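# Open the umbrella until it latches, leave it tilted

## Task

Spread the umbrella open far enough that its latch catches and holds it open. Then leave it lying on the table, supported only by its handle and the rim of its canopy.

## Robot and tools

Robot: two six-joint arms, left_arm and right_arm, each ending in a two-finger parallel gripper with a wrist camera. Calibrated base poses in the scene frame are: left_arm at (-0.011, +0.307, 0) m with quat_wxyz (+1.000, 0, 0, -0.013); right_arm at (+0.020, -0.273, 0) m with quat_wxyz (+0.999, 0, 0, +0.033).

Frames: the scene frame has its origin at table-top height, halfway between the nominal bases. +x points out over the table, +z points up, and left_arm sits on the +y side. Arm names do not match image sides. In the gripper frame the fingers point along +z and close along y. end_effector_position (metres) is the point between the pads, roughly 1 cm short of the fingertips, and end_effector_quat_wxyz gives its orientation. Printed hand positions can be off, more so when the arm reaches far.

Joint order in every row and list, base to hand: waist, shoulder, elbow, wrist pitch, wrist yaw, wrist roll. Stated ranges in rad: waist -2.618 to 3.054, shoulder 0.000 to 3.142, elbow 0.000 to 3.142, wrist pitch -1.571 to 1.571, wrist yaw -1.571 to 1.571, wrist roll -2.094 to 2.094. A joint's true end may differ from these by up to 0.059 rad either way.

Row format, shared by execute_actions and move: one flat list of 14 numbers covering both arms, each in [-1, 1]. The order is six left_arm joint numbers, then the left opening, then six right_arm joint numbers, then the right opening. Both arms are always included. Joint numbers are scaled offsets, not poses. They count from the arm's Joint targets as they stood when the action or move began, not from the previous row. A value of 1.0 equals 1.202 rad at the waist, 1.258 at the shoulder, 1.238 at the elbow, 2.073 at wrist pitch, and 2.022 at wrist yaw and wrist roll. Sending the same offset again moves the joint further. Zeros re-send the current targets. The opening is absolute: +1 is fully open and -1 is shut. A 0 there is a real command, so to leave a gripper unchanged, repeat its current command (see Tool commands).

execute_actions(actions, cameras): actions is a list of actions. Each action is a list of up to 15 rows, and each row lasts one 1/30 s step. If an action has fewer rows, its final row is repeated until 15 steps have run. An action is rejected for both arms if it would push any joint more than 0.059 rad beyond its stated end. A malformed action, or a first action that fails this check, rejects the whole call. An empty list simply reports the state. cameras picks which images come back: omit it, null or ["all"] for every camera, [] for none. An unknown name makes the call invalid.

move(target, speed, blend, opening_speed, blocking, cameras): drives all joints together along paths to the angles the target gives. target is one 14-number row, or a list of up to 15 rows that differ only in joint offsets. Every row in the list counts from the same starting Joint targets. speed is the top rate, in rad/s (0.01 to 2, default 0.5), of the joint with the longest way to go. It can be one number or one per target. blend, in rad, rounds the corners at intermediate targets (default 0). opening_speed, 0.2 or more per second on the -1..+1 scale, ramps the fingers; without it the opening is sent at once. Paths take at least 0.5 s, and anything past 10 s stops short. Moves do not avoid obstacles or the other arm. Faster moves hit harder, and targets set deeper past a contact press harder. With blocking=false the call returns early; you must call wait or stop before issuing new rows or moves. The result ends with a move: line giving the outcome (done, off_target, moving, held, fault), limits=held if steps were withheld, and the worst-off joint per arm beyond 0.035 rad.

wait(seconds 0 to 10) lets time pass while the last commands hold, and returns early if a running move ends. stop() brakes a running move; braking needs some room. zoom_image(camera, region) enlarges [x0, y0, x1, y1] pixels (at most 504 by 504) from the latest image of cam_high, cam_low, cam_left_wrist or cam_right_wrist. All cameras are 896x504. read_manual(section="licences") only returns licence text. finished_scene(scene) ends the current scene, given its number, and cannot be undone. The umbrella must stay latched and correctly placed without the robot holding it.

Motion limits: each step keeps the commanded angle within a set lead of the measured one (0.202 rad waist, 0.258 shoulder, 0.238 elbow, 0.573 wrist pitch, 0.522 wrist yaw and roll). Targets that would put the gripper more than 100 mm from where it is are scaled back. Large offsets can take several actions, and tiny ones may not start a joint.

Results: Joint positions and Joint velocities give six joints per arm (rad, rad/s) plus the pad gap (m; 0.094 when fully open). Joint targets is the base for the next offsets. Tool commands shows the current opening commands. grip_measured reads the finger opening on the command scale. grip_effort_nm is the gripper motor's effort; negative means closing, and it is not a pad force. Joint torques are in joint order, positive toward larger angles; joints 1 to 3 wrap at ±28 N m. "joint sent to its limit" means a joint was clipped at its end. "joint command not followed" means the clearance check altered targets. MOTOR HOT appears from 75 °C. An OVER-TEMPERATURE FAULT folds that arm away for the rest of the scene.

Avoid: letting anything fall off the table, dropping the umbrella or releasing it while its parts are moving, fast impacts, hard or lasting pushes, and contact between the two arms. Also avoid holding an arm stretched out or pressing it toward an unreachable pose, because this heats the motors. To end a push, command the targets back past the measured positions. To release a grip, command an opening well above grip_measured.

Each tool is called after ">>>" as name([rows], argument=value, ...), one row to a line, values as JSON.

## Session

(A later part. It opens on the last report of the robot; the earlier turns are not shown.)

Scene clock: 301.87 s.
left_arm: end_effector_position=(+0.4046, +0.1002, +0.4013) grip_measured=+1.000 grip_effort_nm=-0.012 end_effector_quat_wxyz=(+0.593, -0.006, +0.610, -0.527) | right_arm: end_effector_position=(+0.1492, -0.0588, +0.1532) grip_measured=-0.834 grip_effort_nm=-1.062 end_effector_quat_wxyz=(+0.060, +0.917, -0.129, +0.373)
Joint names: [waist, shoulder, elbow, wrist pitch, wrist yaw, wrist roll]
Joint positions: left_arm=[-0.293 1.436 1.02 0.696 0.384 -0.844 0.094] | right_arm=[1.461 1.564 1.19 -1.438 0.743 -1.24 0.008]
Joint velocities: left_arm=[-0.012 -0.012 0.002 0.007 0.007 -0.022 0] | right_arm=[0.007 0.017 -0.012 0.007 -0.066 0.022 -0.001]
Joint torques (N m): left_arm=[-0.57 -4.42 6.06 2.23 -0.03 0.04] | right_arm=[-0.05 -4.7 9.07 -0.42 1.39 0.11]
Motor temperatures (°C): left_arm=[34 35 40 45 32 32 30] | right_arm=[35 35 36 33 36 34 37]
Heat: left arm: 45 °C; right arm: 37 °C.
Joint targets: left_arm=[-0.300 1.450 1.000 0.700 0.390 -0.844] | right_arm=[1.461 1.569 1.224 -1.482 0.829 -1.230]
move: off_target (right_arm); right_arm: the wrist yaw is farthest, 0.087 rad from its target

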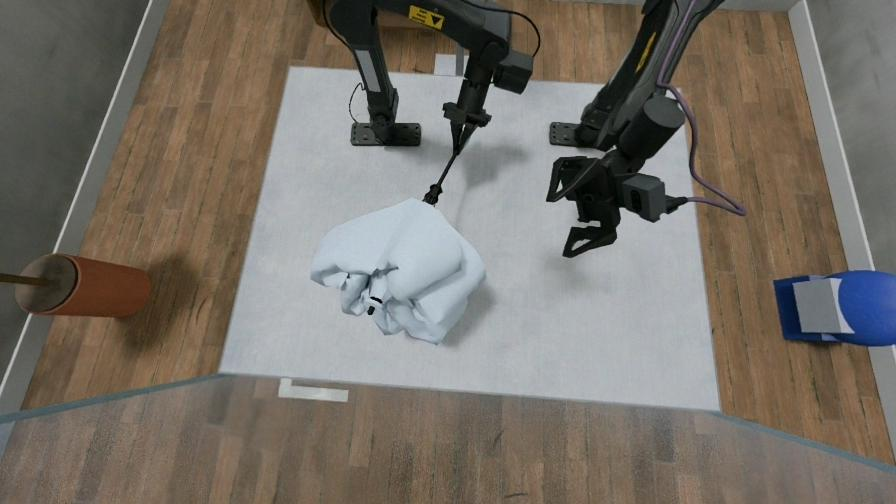

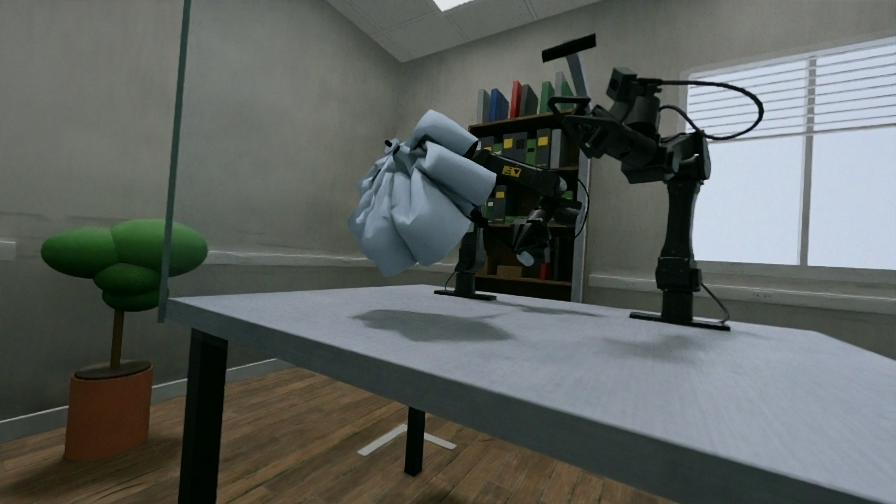

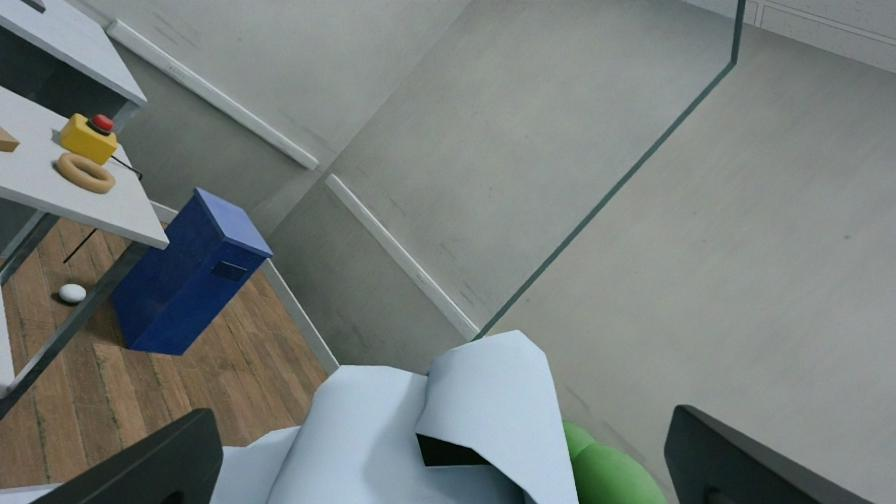

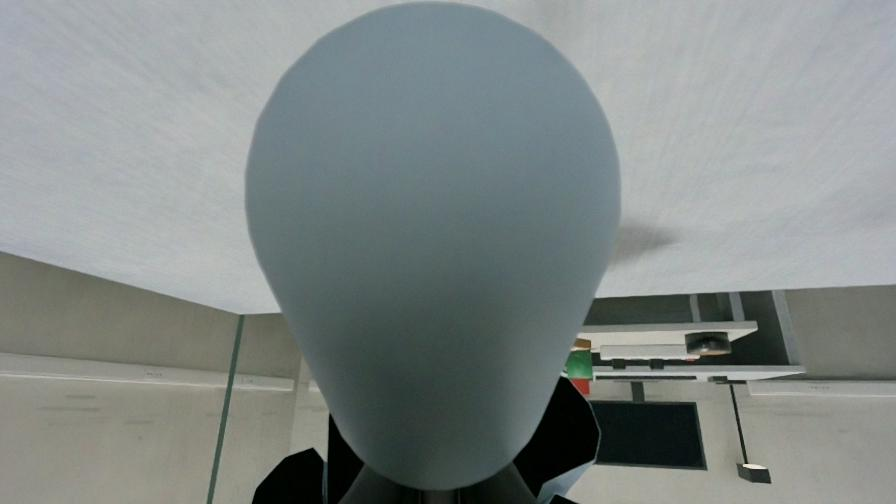

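>>> move(target=[0,0,0,0,0.4693,0.989,0.3, 0,0,0,0,0,0,-1], speed=0.9, opening_speed=1.0, cameras=["cam_left_wrist", "cam_high"])

Scene clock: 327.77 s.
left_arm: end_effector_position=(+0.2579, +0.0363, +0.3682) grip_measured=+0.301 grip_effort_nm=-0.076 end_effector_quat_wxyz=(+0.726, +0.683, +0.013, -0.082) | right_arm: end_effector_position=(+0.1492, -0.0590, +0.1533) grip_measured=-0.834 grip_effort_nm=-1.062 end_effector_quat_wxyz=(+0.060, +0.917, -0.129, +0.373)
Joint names: [waist, shoulder, elbow, wrist pitch, wrist yaw, wrist roll]
Joint positions: left_arm=[-0.293 1.436 1.02 0.707 1.337 1.157 0.061] | right_arm=[1.461 1.564 1.19 -1.439 0.743 -1.24 0.008]
Joint velocities: left_arm=[-0.007 -0.012 0.017 -0.037 -0.007 0.037 0] | right_arm=[-0.017 -0.002 0.007 0.007 -0.066 0.022 0]
Joint torques (N m): left_arm=[-0.55 -4.07 5.59 1.57 -0.14 0.05] | right_arm=[-0.01 -4.72 9.06 -0.42 1.39 0.11]
Motor temperatures (°C): left_arm=[34 35 40 46 32 31 30] | right_arm=[35 35 37 33 36 34 37]
Heat: left arm: 46 °C; right arm: 37 °C.
Joint targets: left_arm=[-0.300 1.450 1.000 0.700 1.339 1.156] | right_arm=[1.461 1.569 1.224 -1.482 0.829 -1.230]
move: off_target (right_arm); right_arm: the wrist yaw is farthest, 0.086 rad from its target
Images, in order (width x height): cam_high 896x504, cam_left_wrist 896x504.

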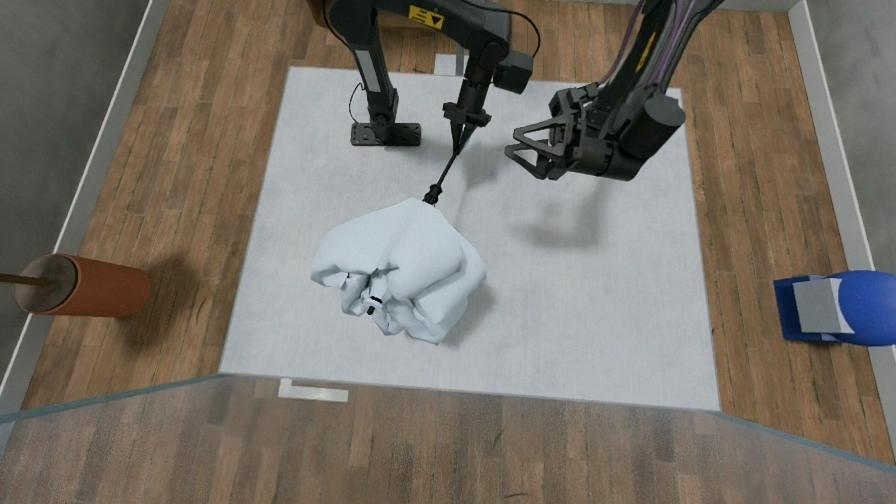

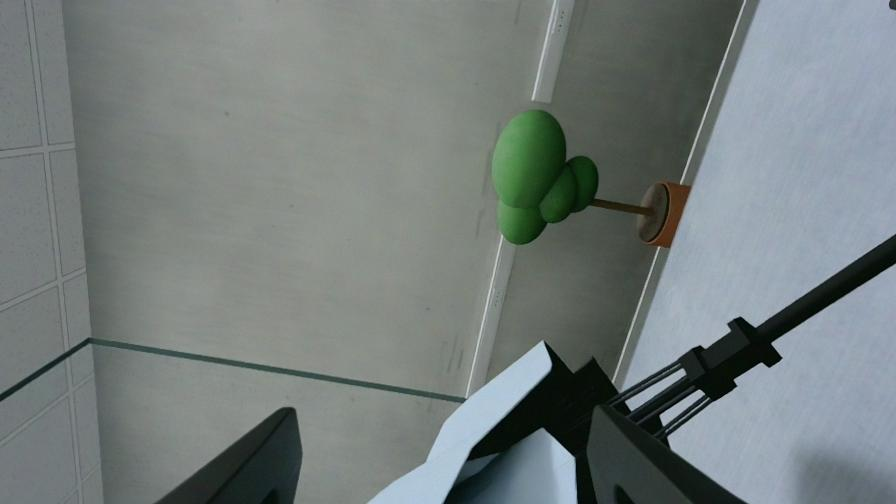

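>>> zoom_image(camera="cam_left_wrist", region=[560, 220, 896, 460])

Scaled by 1.500 from the camera's 896x504 image, which has a finer 1280x720 frame.

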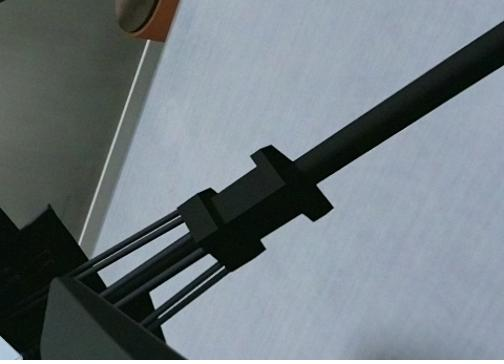

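>>> zoom_image(camera="cam_high", region=[480, 70, 700, 220])

Scaled by 2.291 from the camera's 896x504 image, which has a finer 1280x720 frame.

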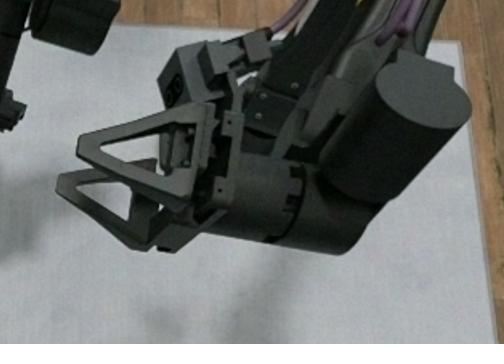

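>>> move(target=[-0.0362,0.3479,0.0362,0.0689,0.001,0.3358,0.3, 0,0,0,0,0,0,-1], speed=0.5, cameras=["cam_left_wrist", "cam_high"])

Scene clock: 369.63 s.
left_arm: end_effector_position=(+0.3171, -0.0020, +0.2261) grip_measured=+0.301 grip_effort_nm=-0.071 end_effector_quat_wxyz=(+0.706, +0.693, -0.139, +0.048) | right_arm: end_effector_position=(+0.1492, -0.0590, +0.1533) grip_measured=-0.834 grip_effort_nm=-1.062 end_effector_quat_wxyz=(+0.060, +0.917, -0.129, +0.373)
Joint names: [waist, shoulder, elbow, wrist pitch, wrist yaw, wrist roll]
Joint positions: left_arm=[-0.336 1.871 1.02 0.852 1.339 1.835 0.061] | right_arm=[1.461 1.564 1.19 -1.439 0.743 -1.24 0.008]
Joint velocities: left_arm=[0.002 -0.002 -0.012 0.037 -0.037 0.051 0] | right_arm=[-0.002 -0.002 0.002 0.037 0.037 -0.066 0]
Joint torques (N m): left_arm=[-0.59 -6.75 8.32 1.71 0.02 0.02] | right_arm=[-0.02 -4.74 9.07 -0.42 1.41 0.12]
Motor temperatures (°C): left_arm=[34 35 40 45 32 31 30] | right_arm=[35 35 38 33 37 34 37]
Heat: left arm: 45 °C; right arm: 38 °C.
Joint targets: left_arm=[-0.343 1.888 1.044 0.843 1.341 1.835] | right_arm=[1.461 1.569 1.224 -1.482 0.829 -1.230]
move: off_target (right_arm); right_arm: the wrist yaw is farthest, 0.086 rad from its target
Images, in order (width x height): cam_high 896x504, cam_left_wrist 896x504.

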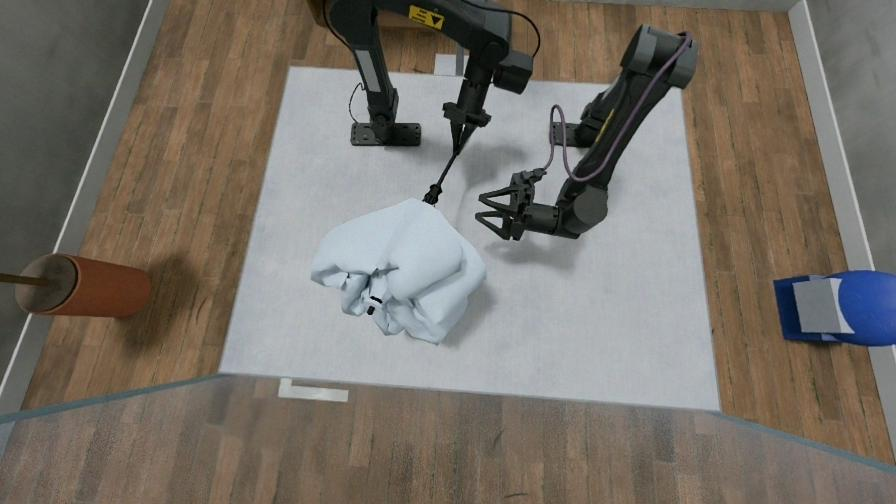

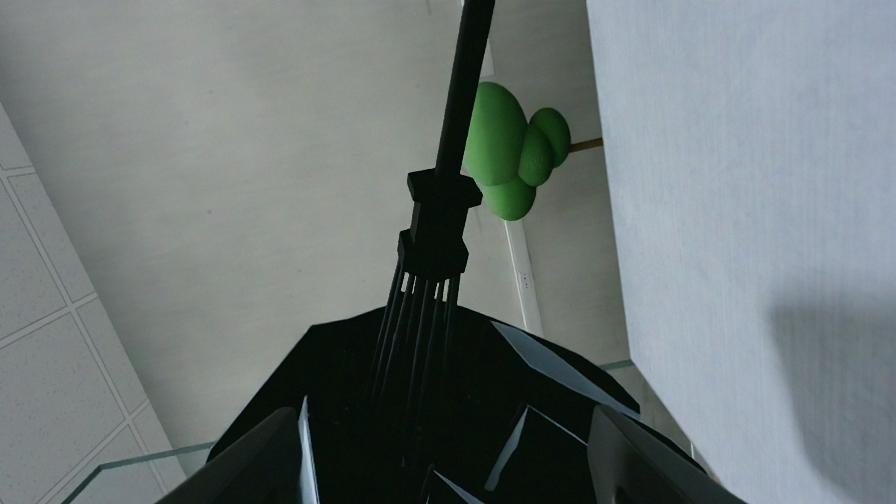

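>>> zoom_image(camera="cam_left_wrist", region=[330, 60, 550, 340])

>>> zoom_image(camera="cam_high", region=[400, 140, 540, 260])

Scaled by 1.800 from the camera's 896x504 image, which has a finer 1280x720 frame.

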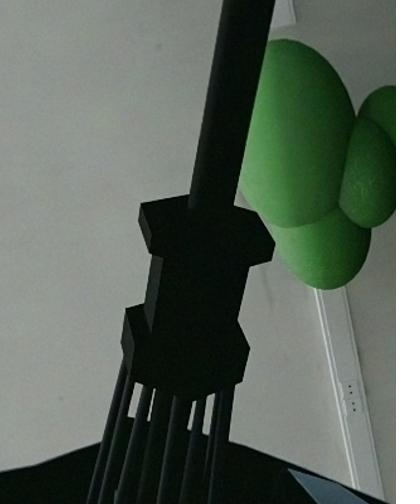

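Scaled by 3.600 from the camera's 896x504 image, which has a finer 1280x720 frame.

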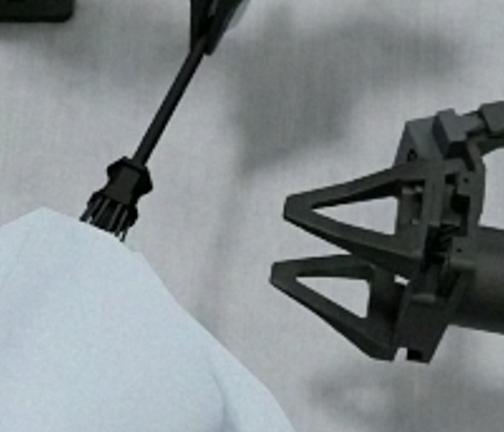

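>>> move(target=[-0.1369,0.0374,0.0598,-0.0140,-0.0776,0.0643,0.3, 0,0,0,0,0,0,-1], speed=0.25, cameras=["cam_left_wrist", "cam_high"])

Scene clock: 388.30 s.
left_arm: end_effector_position=(+0.2984, -0.0668, +0.2336) grip_measured=+0.301 grip_effort_nm=-0.081 end_effector_quat_wxyz=(+0.704, +0.675, -0.198, +0.094) | right_arm: end_effector_position=(+0.1492, -0.0590, +0.1533) grip_measured=-0.834 grip_effort_nm=-1.067 end_effector_quat_wxyz=(+0.060, +0.917, -0.129, +0.373)
Joint names: [waist, shoulder, elbow, wrist pitch, wrist yaw, wrist roll]
Joint positions: left_arm=[-0.507 1.912 1.095 0.843 1.191 1.965 0.061] | right_arm=[1.461 1.564 1.19 -1.439 0.743 -1.24 0.008]
Joint velocities: left_arm=[-0.002 0.002 0.027 0.007 -0.125 -0.007 0] | right_arm=[-0.012 0.012 0.007 -0.022 0.007 0.022 0]
Joint torques (N m): left_arm=[-0.06 -6.72 8.47 1.61 -0.09 0.02] | right_arm=[-0.06 -4.67 9.07 -0.41 1.38 0.11]
Motor temperatures (°C): left_arm=[34 36 41 44 32 31 30] | right_arm=[35 35 38 33 37 34 37]
Heat: left arm: 44 °C; right arm: 38 °C.
Joint targets: left_arm=[-0.508 1.935 1.118 0.814 1.184 1.965] | right_arm=[1.461 1.569 1.224 -1.481 0.829 -1.230]
move: off_target (right_arm); right_arm: the wrist yaw is farthest, 0.086 rad from its target
Images, in order (width x height): cam_high 896x504, cam_left_wrist 896x504.

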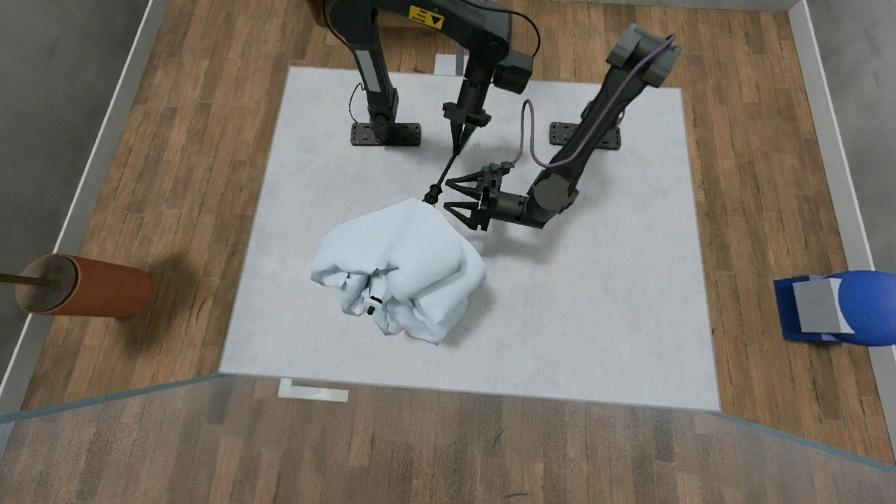

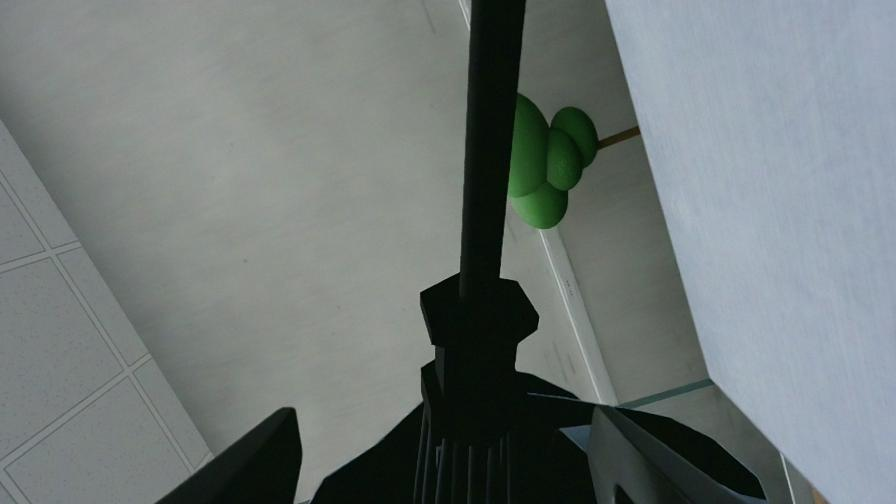

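>>> move(target=[-0.0674,0.0493,0.0687,-0.0193,-0.0415,0.0099,0.3, 0,0,0,0,0,0,-1], speed=0.12, cameras=["cam_left_wrist", "cam_high"])

Scene clock: 402.17 s.
left_arm: end_effector_position=(+0.2986, -0.1026, +0.2305) grip_measured=+0.301 grip_effort_nm=-0.081 end_effector_quat_wxyz=(+0.702, +0.677, -0.198, +0.098) | right_arm: end_effector_position=(+0.1492, -0.0591, +0.1533) grip_measured=-0.834 grip_effort_nm=-1.067 end_effector_quat_wxyz=(+0.061, +0.917, -0.129, +0.373)
Joint names: [waist, shoulder, elbow, wrist pitch, wrist yaw, wrist roll]
Joint positions: left_arm=[-0.584 1.973 1.179 0.803 1.107 1.986 0.061] | right_arm=[1.461 1.564 1.19 -1.44 0.743 -1.24 0.008]
Joint velocities: left_arm=[-0.007 -0.007 0.012 0.007 -0.037 0.007 -0.001] | right_arm=[-0.002 -0.012 -0.007 -0.022 -0.095 -0.022 0]
Joint torques (N m): left_arm=[-0.43 -7.25 8.68 1.69 -0.08 0.03] | right_arm=[-0.08 -4.75 9.07 -0.41 1.39 0.11]
Motor temperatures (°C): left_arm=[34 36 42 44 32 31 30] | right_arm=[35 35 38 33 37 34 37]
Heat: left arm: 44 °C; right arm: 38 °C.
Joint targets: left_arm=[-0.589 1.997 1.204 0.774 1.100 1.985] | right_arm=[1.461 1.569 1.224 -1.482 0.829 -1.230]
move: off_target (right_arm); right_arm: the wrist yaw is farthest, 0.086 rad from its target
Images, in order (width x height): cam_high 896x504, cam_left_wrist 896x504.

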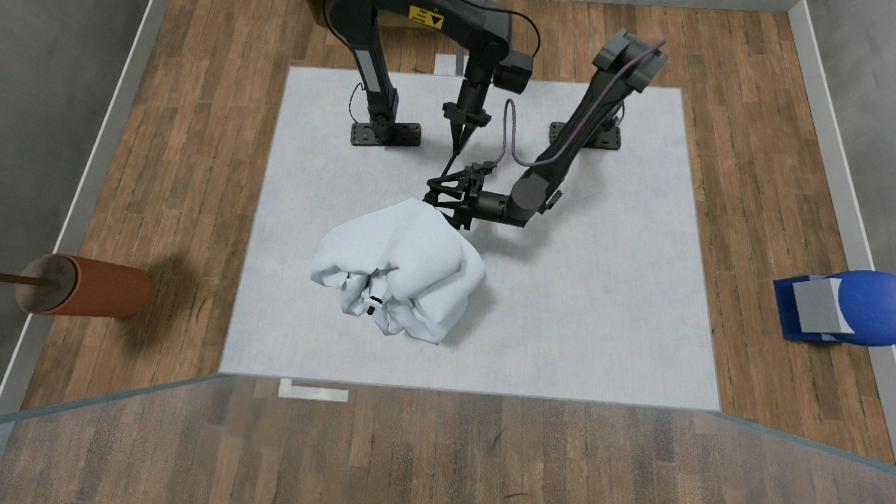

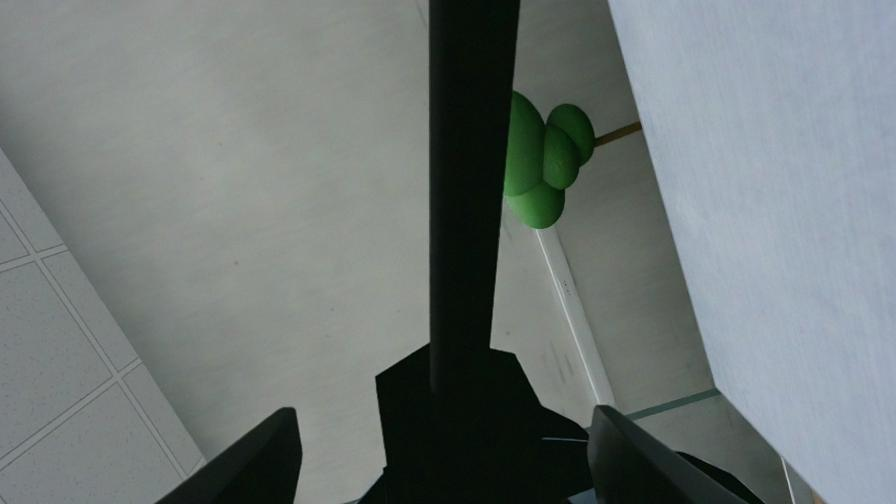

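>>> move(target=[-0.0133,0.0048,-0.0242,0.0169,-0.0089,0,0.3, 0,0,0,0,0,0,-1], speed=0.1, cameras=["cam_left_wrist"])

Scene clock: 414.37 s.
left_arm: end_effector_position=(+0.2962, -0.1081, +0.2296) grip_measured=+0.301 grip_effort_nm=-0.076 end_effector_quat_wxyz=(+0.702, +0.676, -0.198, +0.102) | right_arm: end_effector_position=(+0.1492, -0.0591, +0.1533) grip_measured=-0.834 grip_effort_nm=-1.057 end_effector_quat_wxyz=(+0.061, +0.917, -0.129, +0.373)
Joint names: [waist, shoulder, elbow, wrist pitch, wrist yaw, wrist roll]
Joint positions: left_arm=[-0.598 1.979 1.179 0.815 1.088 1.986 0.061] | right_arm=[1.461 1.564 1.19 -1.44 0.743 -1.24 0.008]
Joint velocities: left_arm=[0.002 0.007 -0.007 -0.066 0.007 -0.066 0.001] | right_arm=[0.002 -0.022 -0.012 -0.007 -0.051 0.037 0]
Joint torques (N m): left_arm=[-0.54 -7.3 6.2 1.93 -0.06 0.03] | right_arm=[-0.06 -4.7 9.05 -0.41 1.39 0.1]
Motor temperatures (°C): left_arm=[34 36 43 45 32 31 30] | right_arm=[35 35 38 33 37 34 37]
Heat: left arm: 45 °C; right arm: 38 °C.
Joint targets: left_arm=[-0.605 2.003 1.174 0.809 1.082 1.985] | right_arm=[1.461 1.569 1.224 -1.482 0.829 -1.230]
move: off_target (right_arm); right_arm: the wrist yaw is farthest, 0.086 rad from its target
Images, in order (width x height): cam_left_wrist 896x504.

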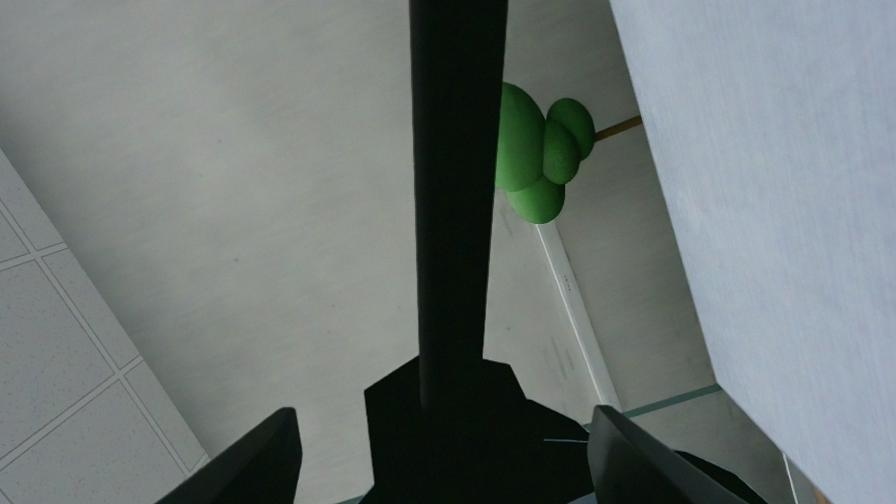

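>>> execute_actions(actions=[])

Scene clock: 426.43 s.
left_arm: end_effector_position=(+0.2963, -0.1081, +0.2298) grip_measured=+0.301 grip_effort_nm=-0.076 end_effector_quat_wxyz=(+0.703, +0.676, -0.199, +0.102) | right_arm: end_effector_position=(+0.1492, -0.0591, +0.1533) grip_measured=-0.834 grip_effort_nm=-1.057 end_effector_quat_wxyz=(+0.061, +0.917, -0.129, +0.373)
Joint names: [waist, shoulder, elbow, wrist pitch, wrist yaw, wrist roll]
Joint positions: left_arm=[-0.598 1.979 1.179 0.817 1.088 1.986 0.061] | right_arm=[1.461 1.564 1.19 -1.44 0.743 -1.24 0.008]
Joint velocities: left_arm=[0.002 -0.002 0.002 0.007 -0.066 0.022 -0.001] | right_arm=[0.012 0.002 -0.012 -0.051 0.007 -0.066 0]
Joint torques (N m): left_arm=[-0.55 -7.28 6.22 1.91 -0.07 0.04] | right_arm=[-0.03 -4.68 9.1 -0.43 1.39 0.11]
Motor temperatures (°C): left_arm=[34 36 42 45 32 31 30] | right_arm=[35 35 38 33 38 34 37]
Heat: left arm: 45 °C; right arm: 38 °C.
Joint targets: left_arm=[-0.605 2.003 1.174 0.809 1.082 1.985] | right_arm=[1.461 1.569 1.224 -1.482 0.829 -1.230]
Tool commands: left_gripper/opening=+0.3 right_gripper/opening=-1.0

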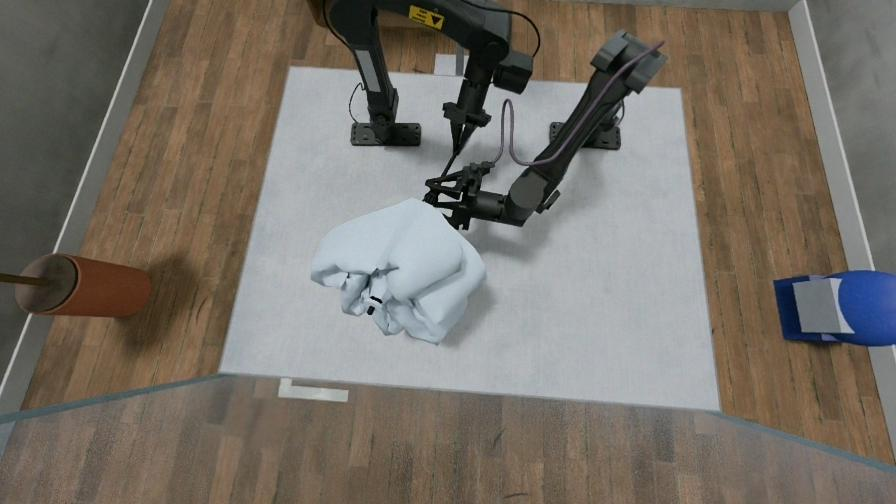

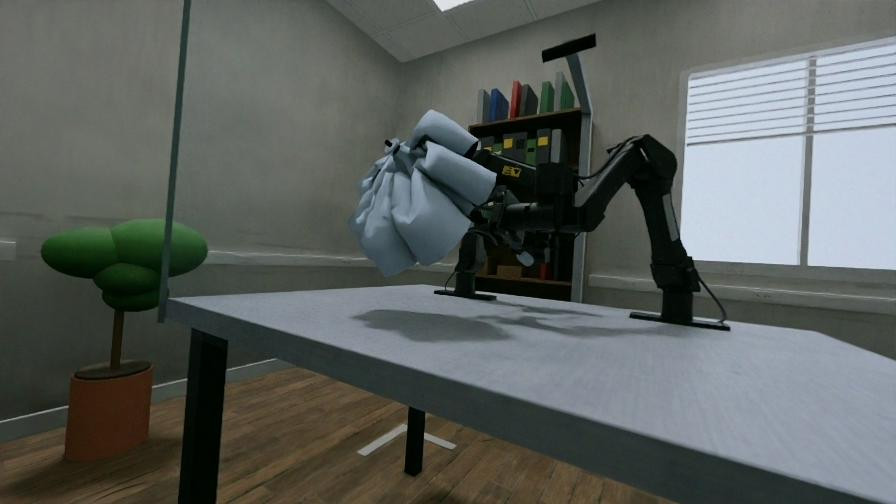

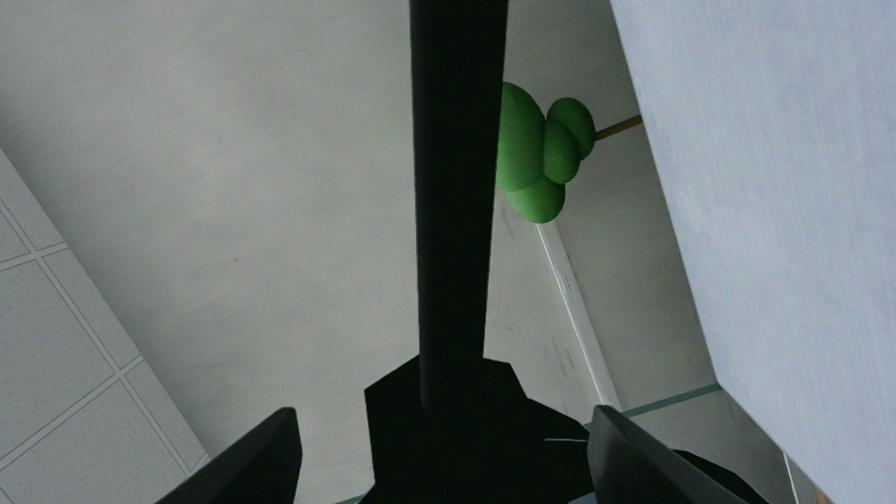

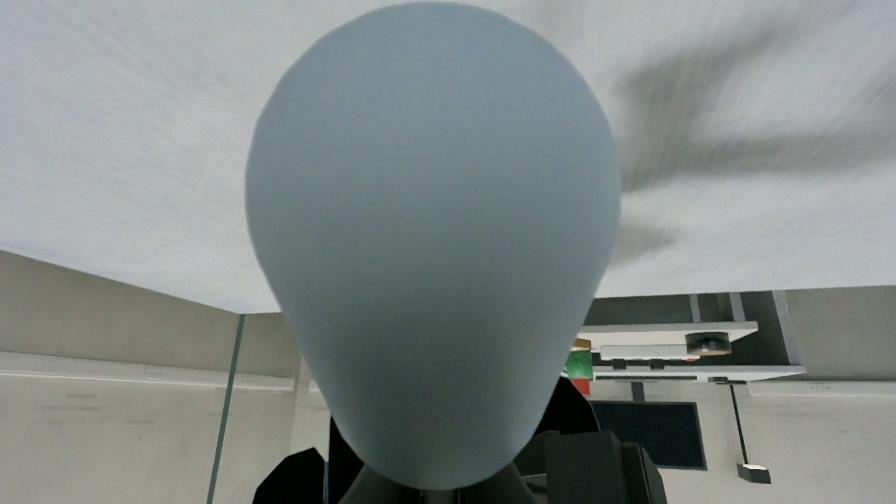

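>>> move(target=[0,0,0,0,0,0,-0.6,0,0,0,0,0,0,-1], opening_speed=0.8)

Scene clock: 428.90 s.
left_arm: end_effector_position=(+0.2964, -0.1081, +0.2299) grip_measured=-0.473 grip_effort_nm=-1.013 end_effector_quat_wxyz=(+0.703, +0.676, -0.199, +0.103) | right_arm: end_effector_position=(+0.1493, -0.0591, +0.1533) grip_measured=-0.834 grip_effort_nm=-1.067 end_effector_quat_wxyz=(+0.060, +0.917, -0.129, +0.373)
Joint names: [waist, shoulder, elbow, wrist pitch, wrist yaw, wrist roll]
Joint positions: left_arm=[-0.598 1.979 1.179 0.817 1.087 1.986 0.025] | right_arm=[1.461 1.564 1.19 -1.44 0.743 -1.239 0.008]
Joint velocities: left_arm=[-0.017 0.007 0.002 -0.066 0.022 -0.007 0] | right_arm=[-0.007 0.007 0.012 -0.007 -0.007 0.007 0]
Joint torques (N m): left_arm=[-0.53 -7.3 6.22 1.91 -0.06 0.04] | right_arm=[-0.03 -4.68 9.09 -0.42 1.39 0.11]
Motor temperatures (°C): left_arm=[34 36 42 45 32 31 30] | right_arm=[35 35 38 33 38 34 37]
Heat: left arm: 45 °C; right arm: 38 °C.
Joint targets: left_arm=[-0.605 2.003 1.174 0.809 1.082 1.985] | right_arm=[1.461 1.569 1.224 -1.482 0.829 -1.230]
move: off_target (right_arm); right_arm: the wrist yaw is farthest, 0.086 rad from its target

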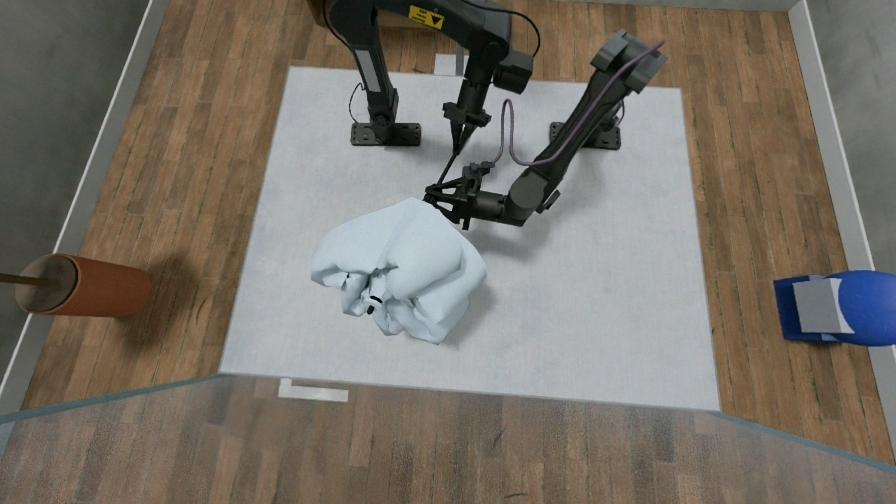

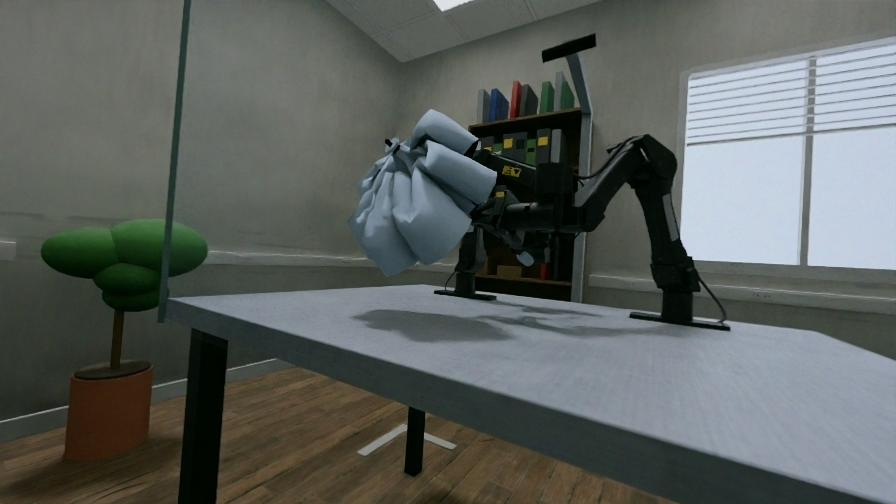

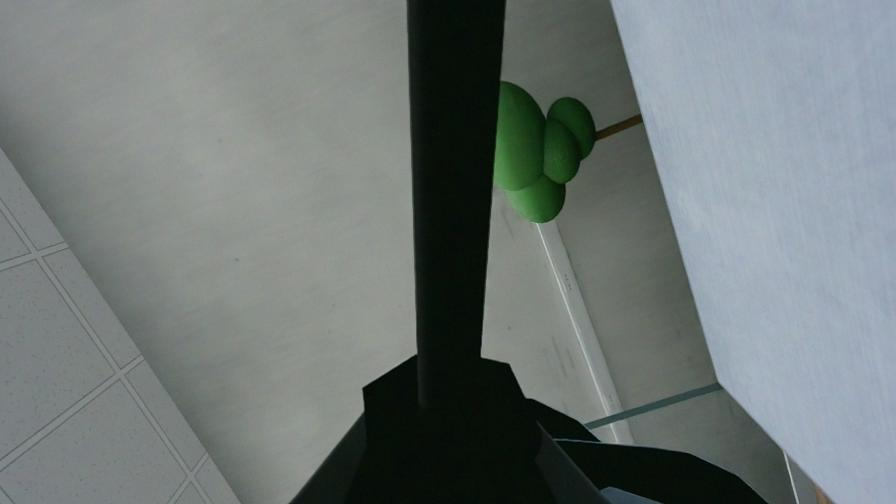

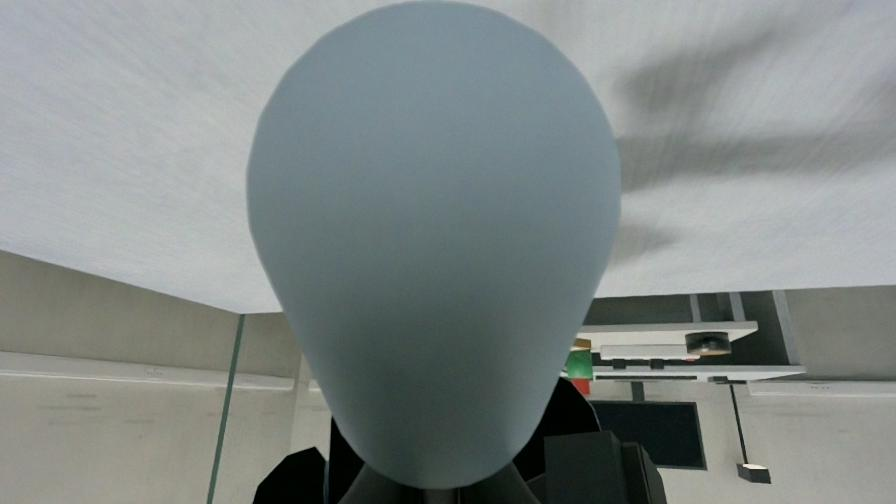

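>>> move(target=[0.0241,0.0511,0.1401,-0.0513,0.0138,0,-0.6,0,0,0,0,0,0,-1], speed=0.15, cameras=["cam_high","cam_low","cam_left_wrist"])

Scene clock: 461.23 s.
left_arm: end_effector_position=(+0.3109, -0.1175, +0.2342) grip_measured=-0.474 grip_effort_nm=-1.033 end_effector_quat_wxyz=(+0.701, +0.678, -0.205, +0.077) | right_arm: end_effector_position=(+0.1541, -0.0638, +0.1581) grip_measured=-0.834 grip_effort_nm=-1.072 end_effector_quat_wxyz=(+0.067, +0.910, -0.131, +0.388)
Joint names: [waist, shoulder, elbow, wrist pitch, wrist yaw, wrist roll]
Joint positions: left_arm=[-0.588 2.042 1.315 0.717 1.141 1.984 0.025] | right_arm=[1.456 1.564 1.19 -1.465 0.773 -1.223 0.008]
Joint velocities: left_arm=[0.007 -0.007 -0.027 0.007 -0.007 -0.066 0] | right_arm=[0.002 0.012 0.007 -0.022 -0.037 -0.022 0]
Joint torques (N m): left_arm=[1.13 -7.87 9.5 1.81 -0.29 0.05] | right_arm=[0.53 -4.63 9.03 -0.22 1.06 -0.05]
Motor temperatures (°C): left_arm=[34 36 42 45 32 31 32] | right_arm=[35 35 38 33 38 34 37]
Heat: left arm: 45 °C; right arm: 38 °C.
Joint targets: left_arm=[-0.576 2.068 1.347 0.702 1.110 1.985] | right_arm=[1.461 1.569 1.224 -1.482 0.829 -1.230]
move: off_target (right_arm); right_arm: the wrist yaw is farthest, 0.056 rad from its target
Images, in order (width x height): cam_high 896x504, cam_low 896x504, cam_left_wrist 896x504.

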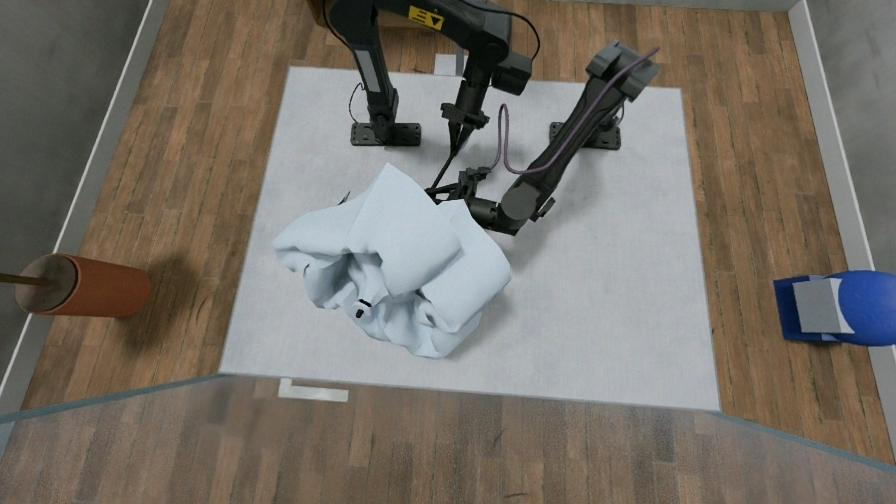

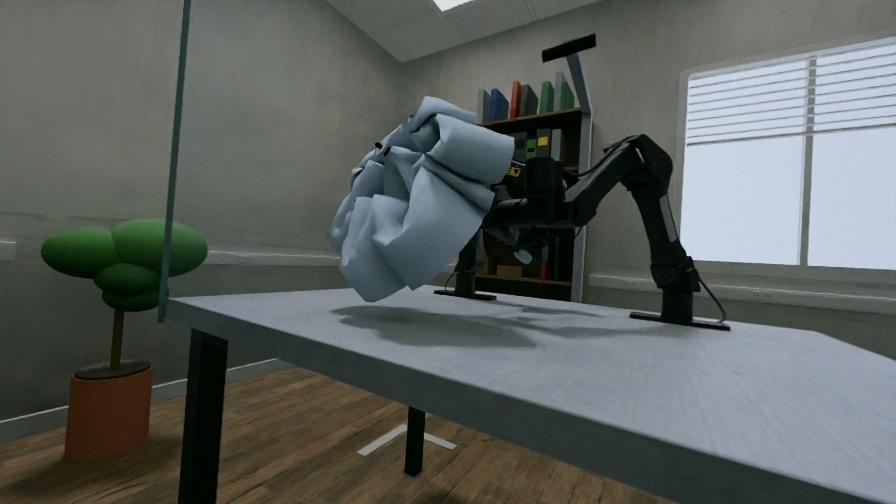

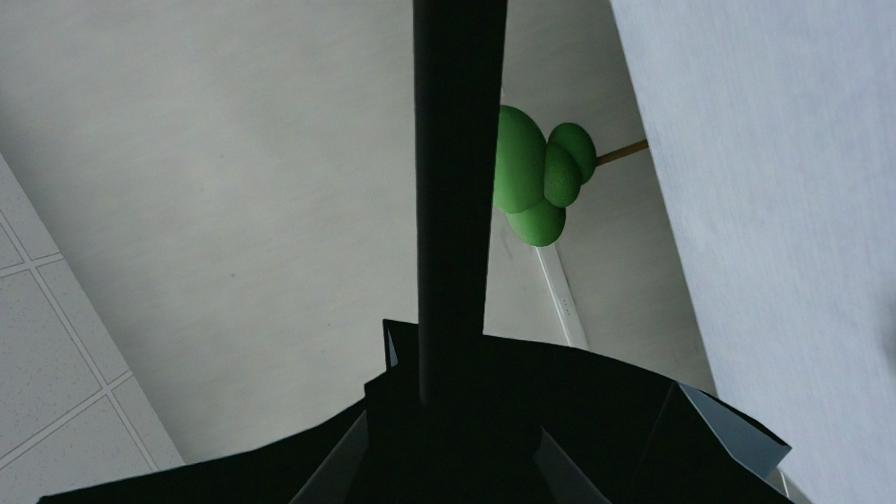

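>>> zoom_image(camera="cam_left_wrist", region=[300, 250, 650, 504])

>>> zoom_image(camera="cam_low", region=[300, 70, 660, 320])

Scaled by 1.440 from the camera's 896x504 image, which has a finer 1280x720 frame.

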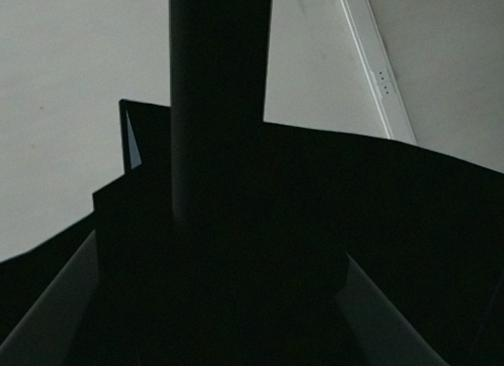

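Scaled by 1.400 from the camera's 896x504 image, which has a finer 1280x720 frame.

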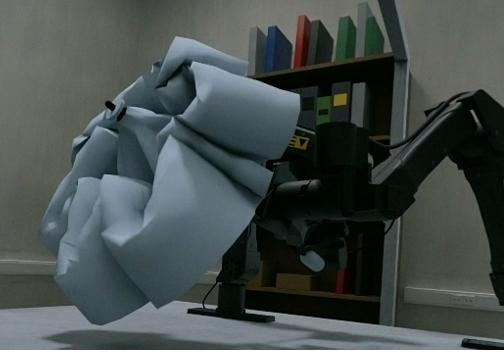

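>>> zoom_image(camera="cam_high", region=[260, 90, 580, 370])

Scaled by 1.575 from the camera's 896x504 image, which has a finer 1280x720 frame.

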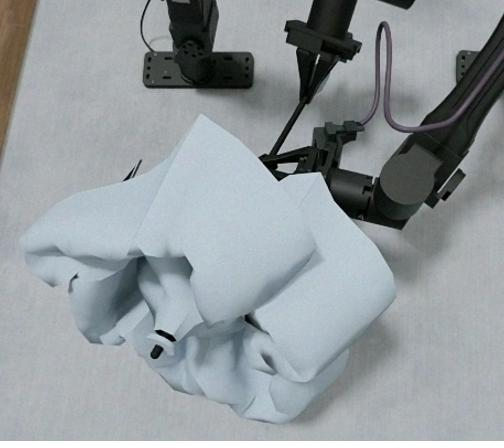

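>>> move(target=[0.0275,0.0588,0.143,-0.0362,-0.0054,0,-0.6,0,0,0,0,0,0,-1], speed=0.15, cameras=["cam_high","cam_low","cam_left_wrist"])

Scene clock: 486.50 s.
left_arm: end_effector_position=(+0.3396, -0.1247, +0.2505) grip_measured=-0.474 grip_effort_nm=-1.038 end_effector_quat_wxyz=(+0.703, +0.675, -0.209, +0.085) | right_arm: end_effector_position=(+0.1570, -0.0639, +0.1605) grip_measured=-0.834 grip_effort_nm=-1.057 end_effector_quat_wxyz=(+0.066, +0.906, -0.130, +0.397)
Joint names: [waist, shoulder, elbow, wrist pitch, wrist yaw, wrist roll]
Joint positions: left_arm=[-0.566 2.113 1.486 0.635 1.159 1.984 0.025] | right_arm=[1.453 1.564 1.19 -1.466 0.792 -1.223 0.008]
Joint velocities: left_arm=[-0.017 -0.012 -0.007 -0.022 -0.007 -0.022 0] | right_arm=[-0.002 -0.002 0.002 -0.051 -0.081 -0.007 -0.001]
Joint torques (N m): left_arm=[2.09 -8.39 10.26 1.88 -0.58 0.06] | right_arm=[0.76 -4.67 9.02 -0.21 0.86 -0.06]
Motor temperatures (°C): left_arm=[34 38 44 44 32 31 32] | right_arm=[35 35 38 33 37 34 38]
Heat: left arm: 44 °C; right arm: 38 °C.
Joint targets: left_arm=[-0.543 2.141 1.524 0.627 1.099 1.985] | right_arm=[1.461 1.569 1.224 -1.482 0.830 -1.230]
move: off_target (left_arm, right_arm); left_arm: the wrist yaw is farthest, 0.060 rad from its target; right_arm: the wrist yaw is farthest, 0.037 rad from its target
Images, in order (width x height): cam_high 896x504, cam_low 896x504, cam_left_wrist 896x504.

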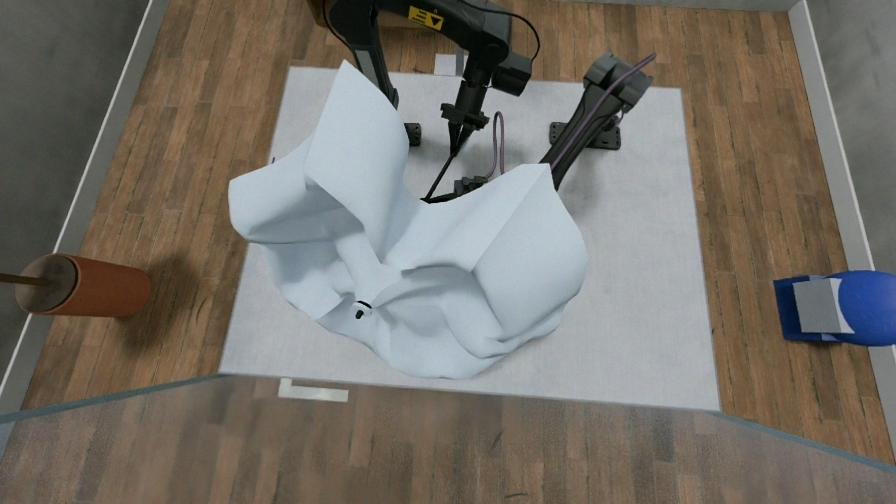

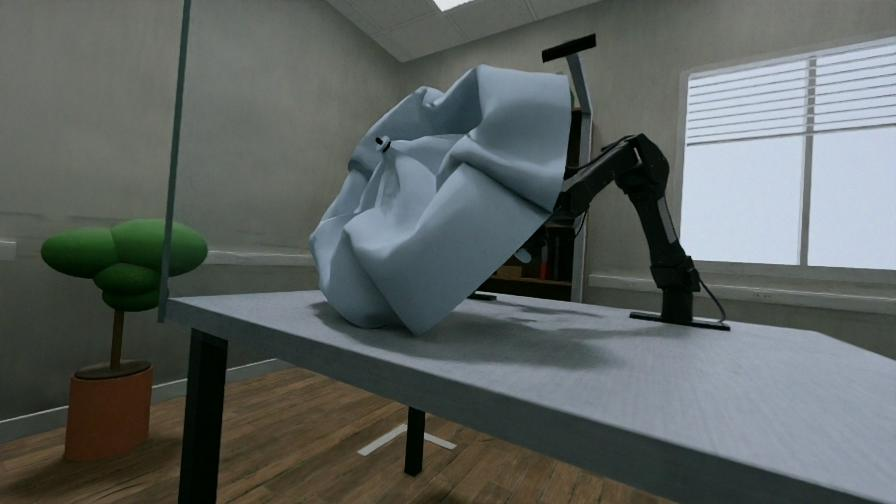

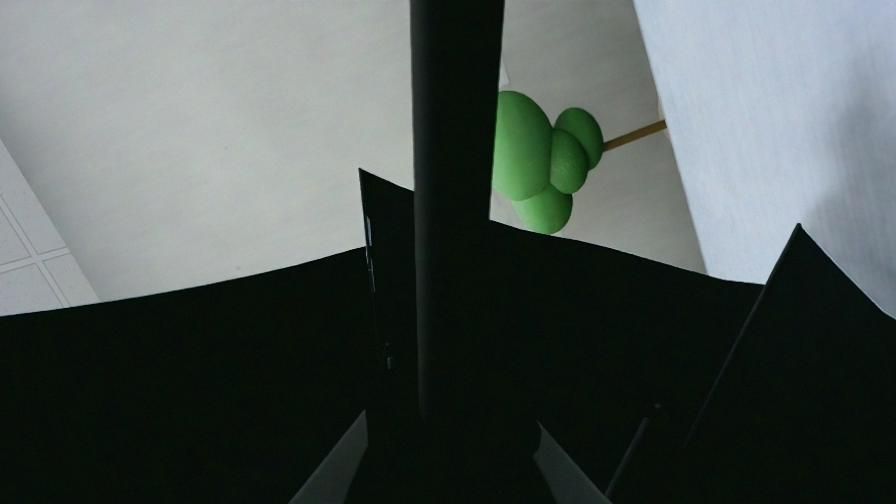

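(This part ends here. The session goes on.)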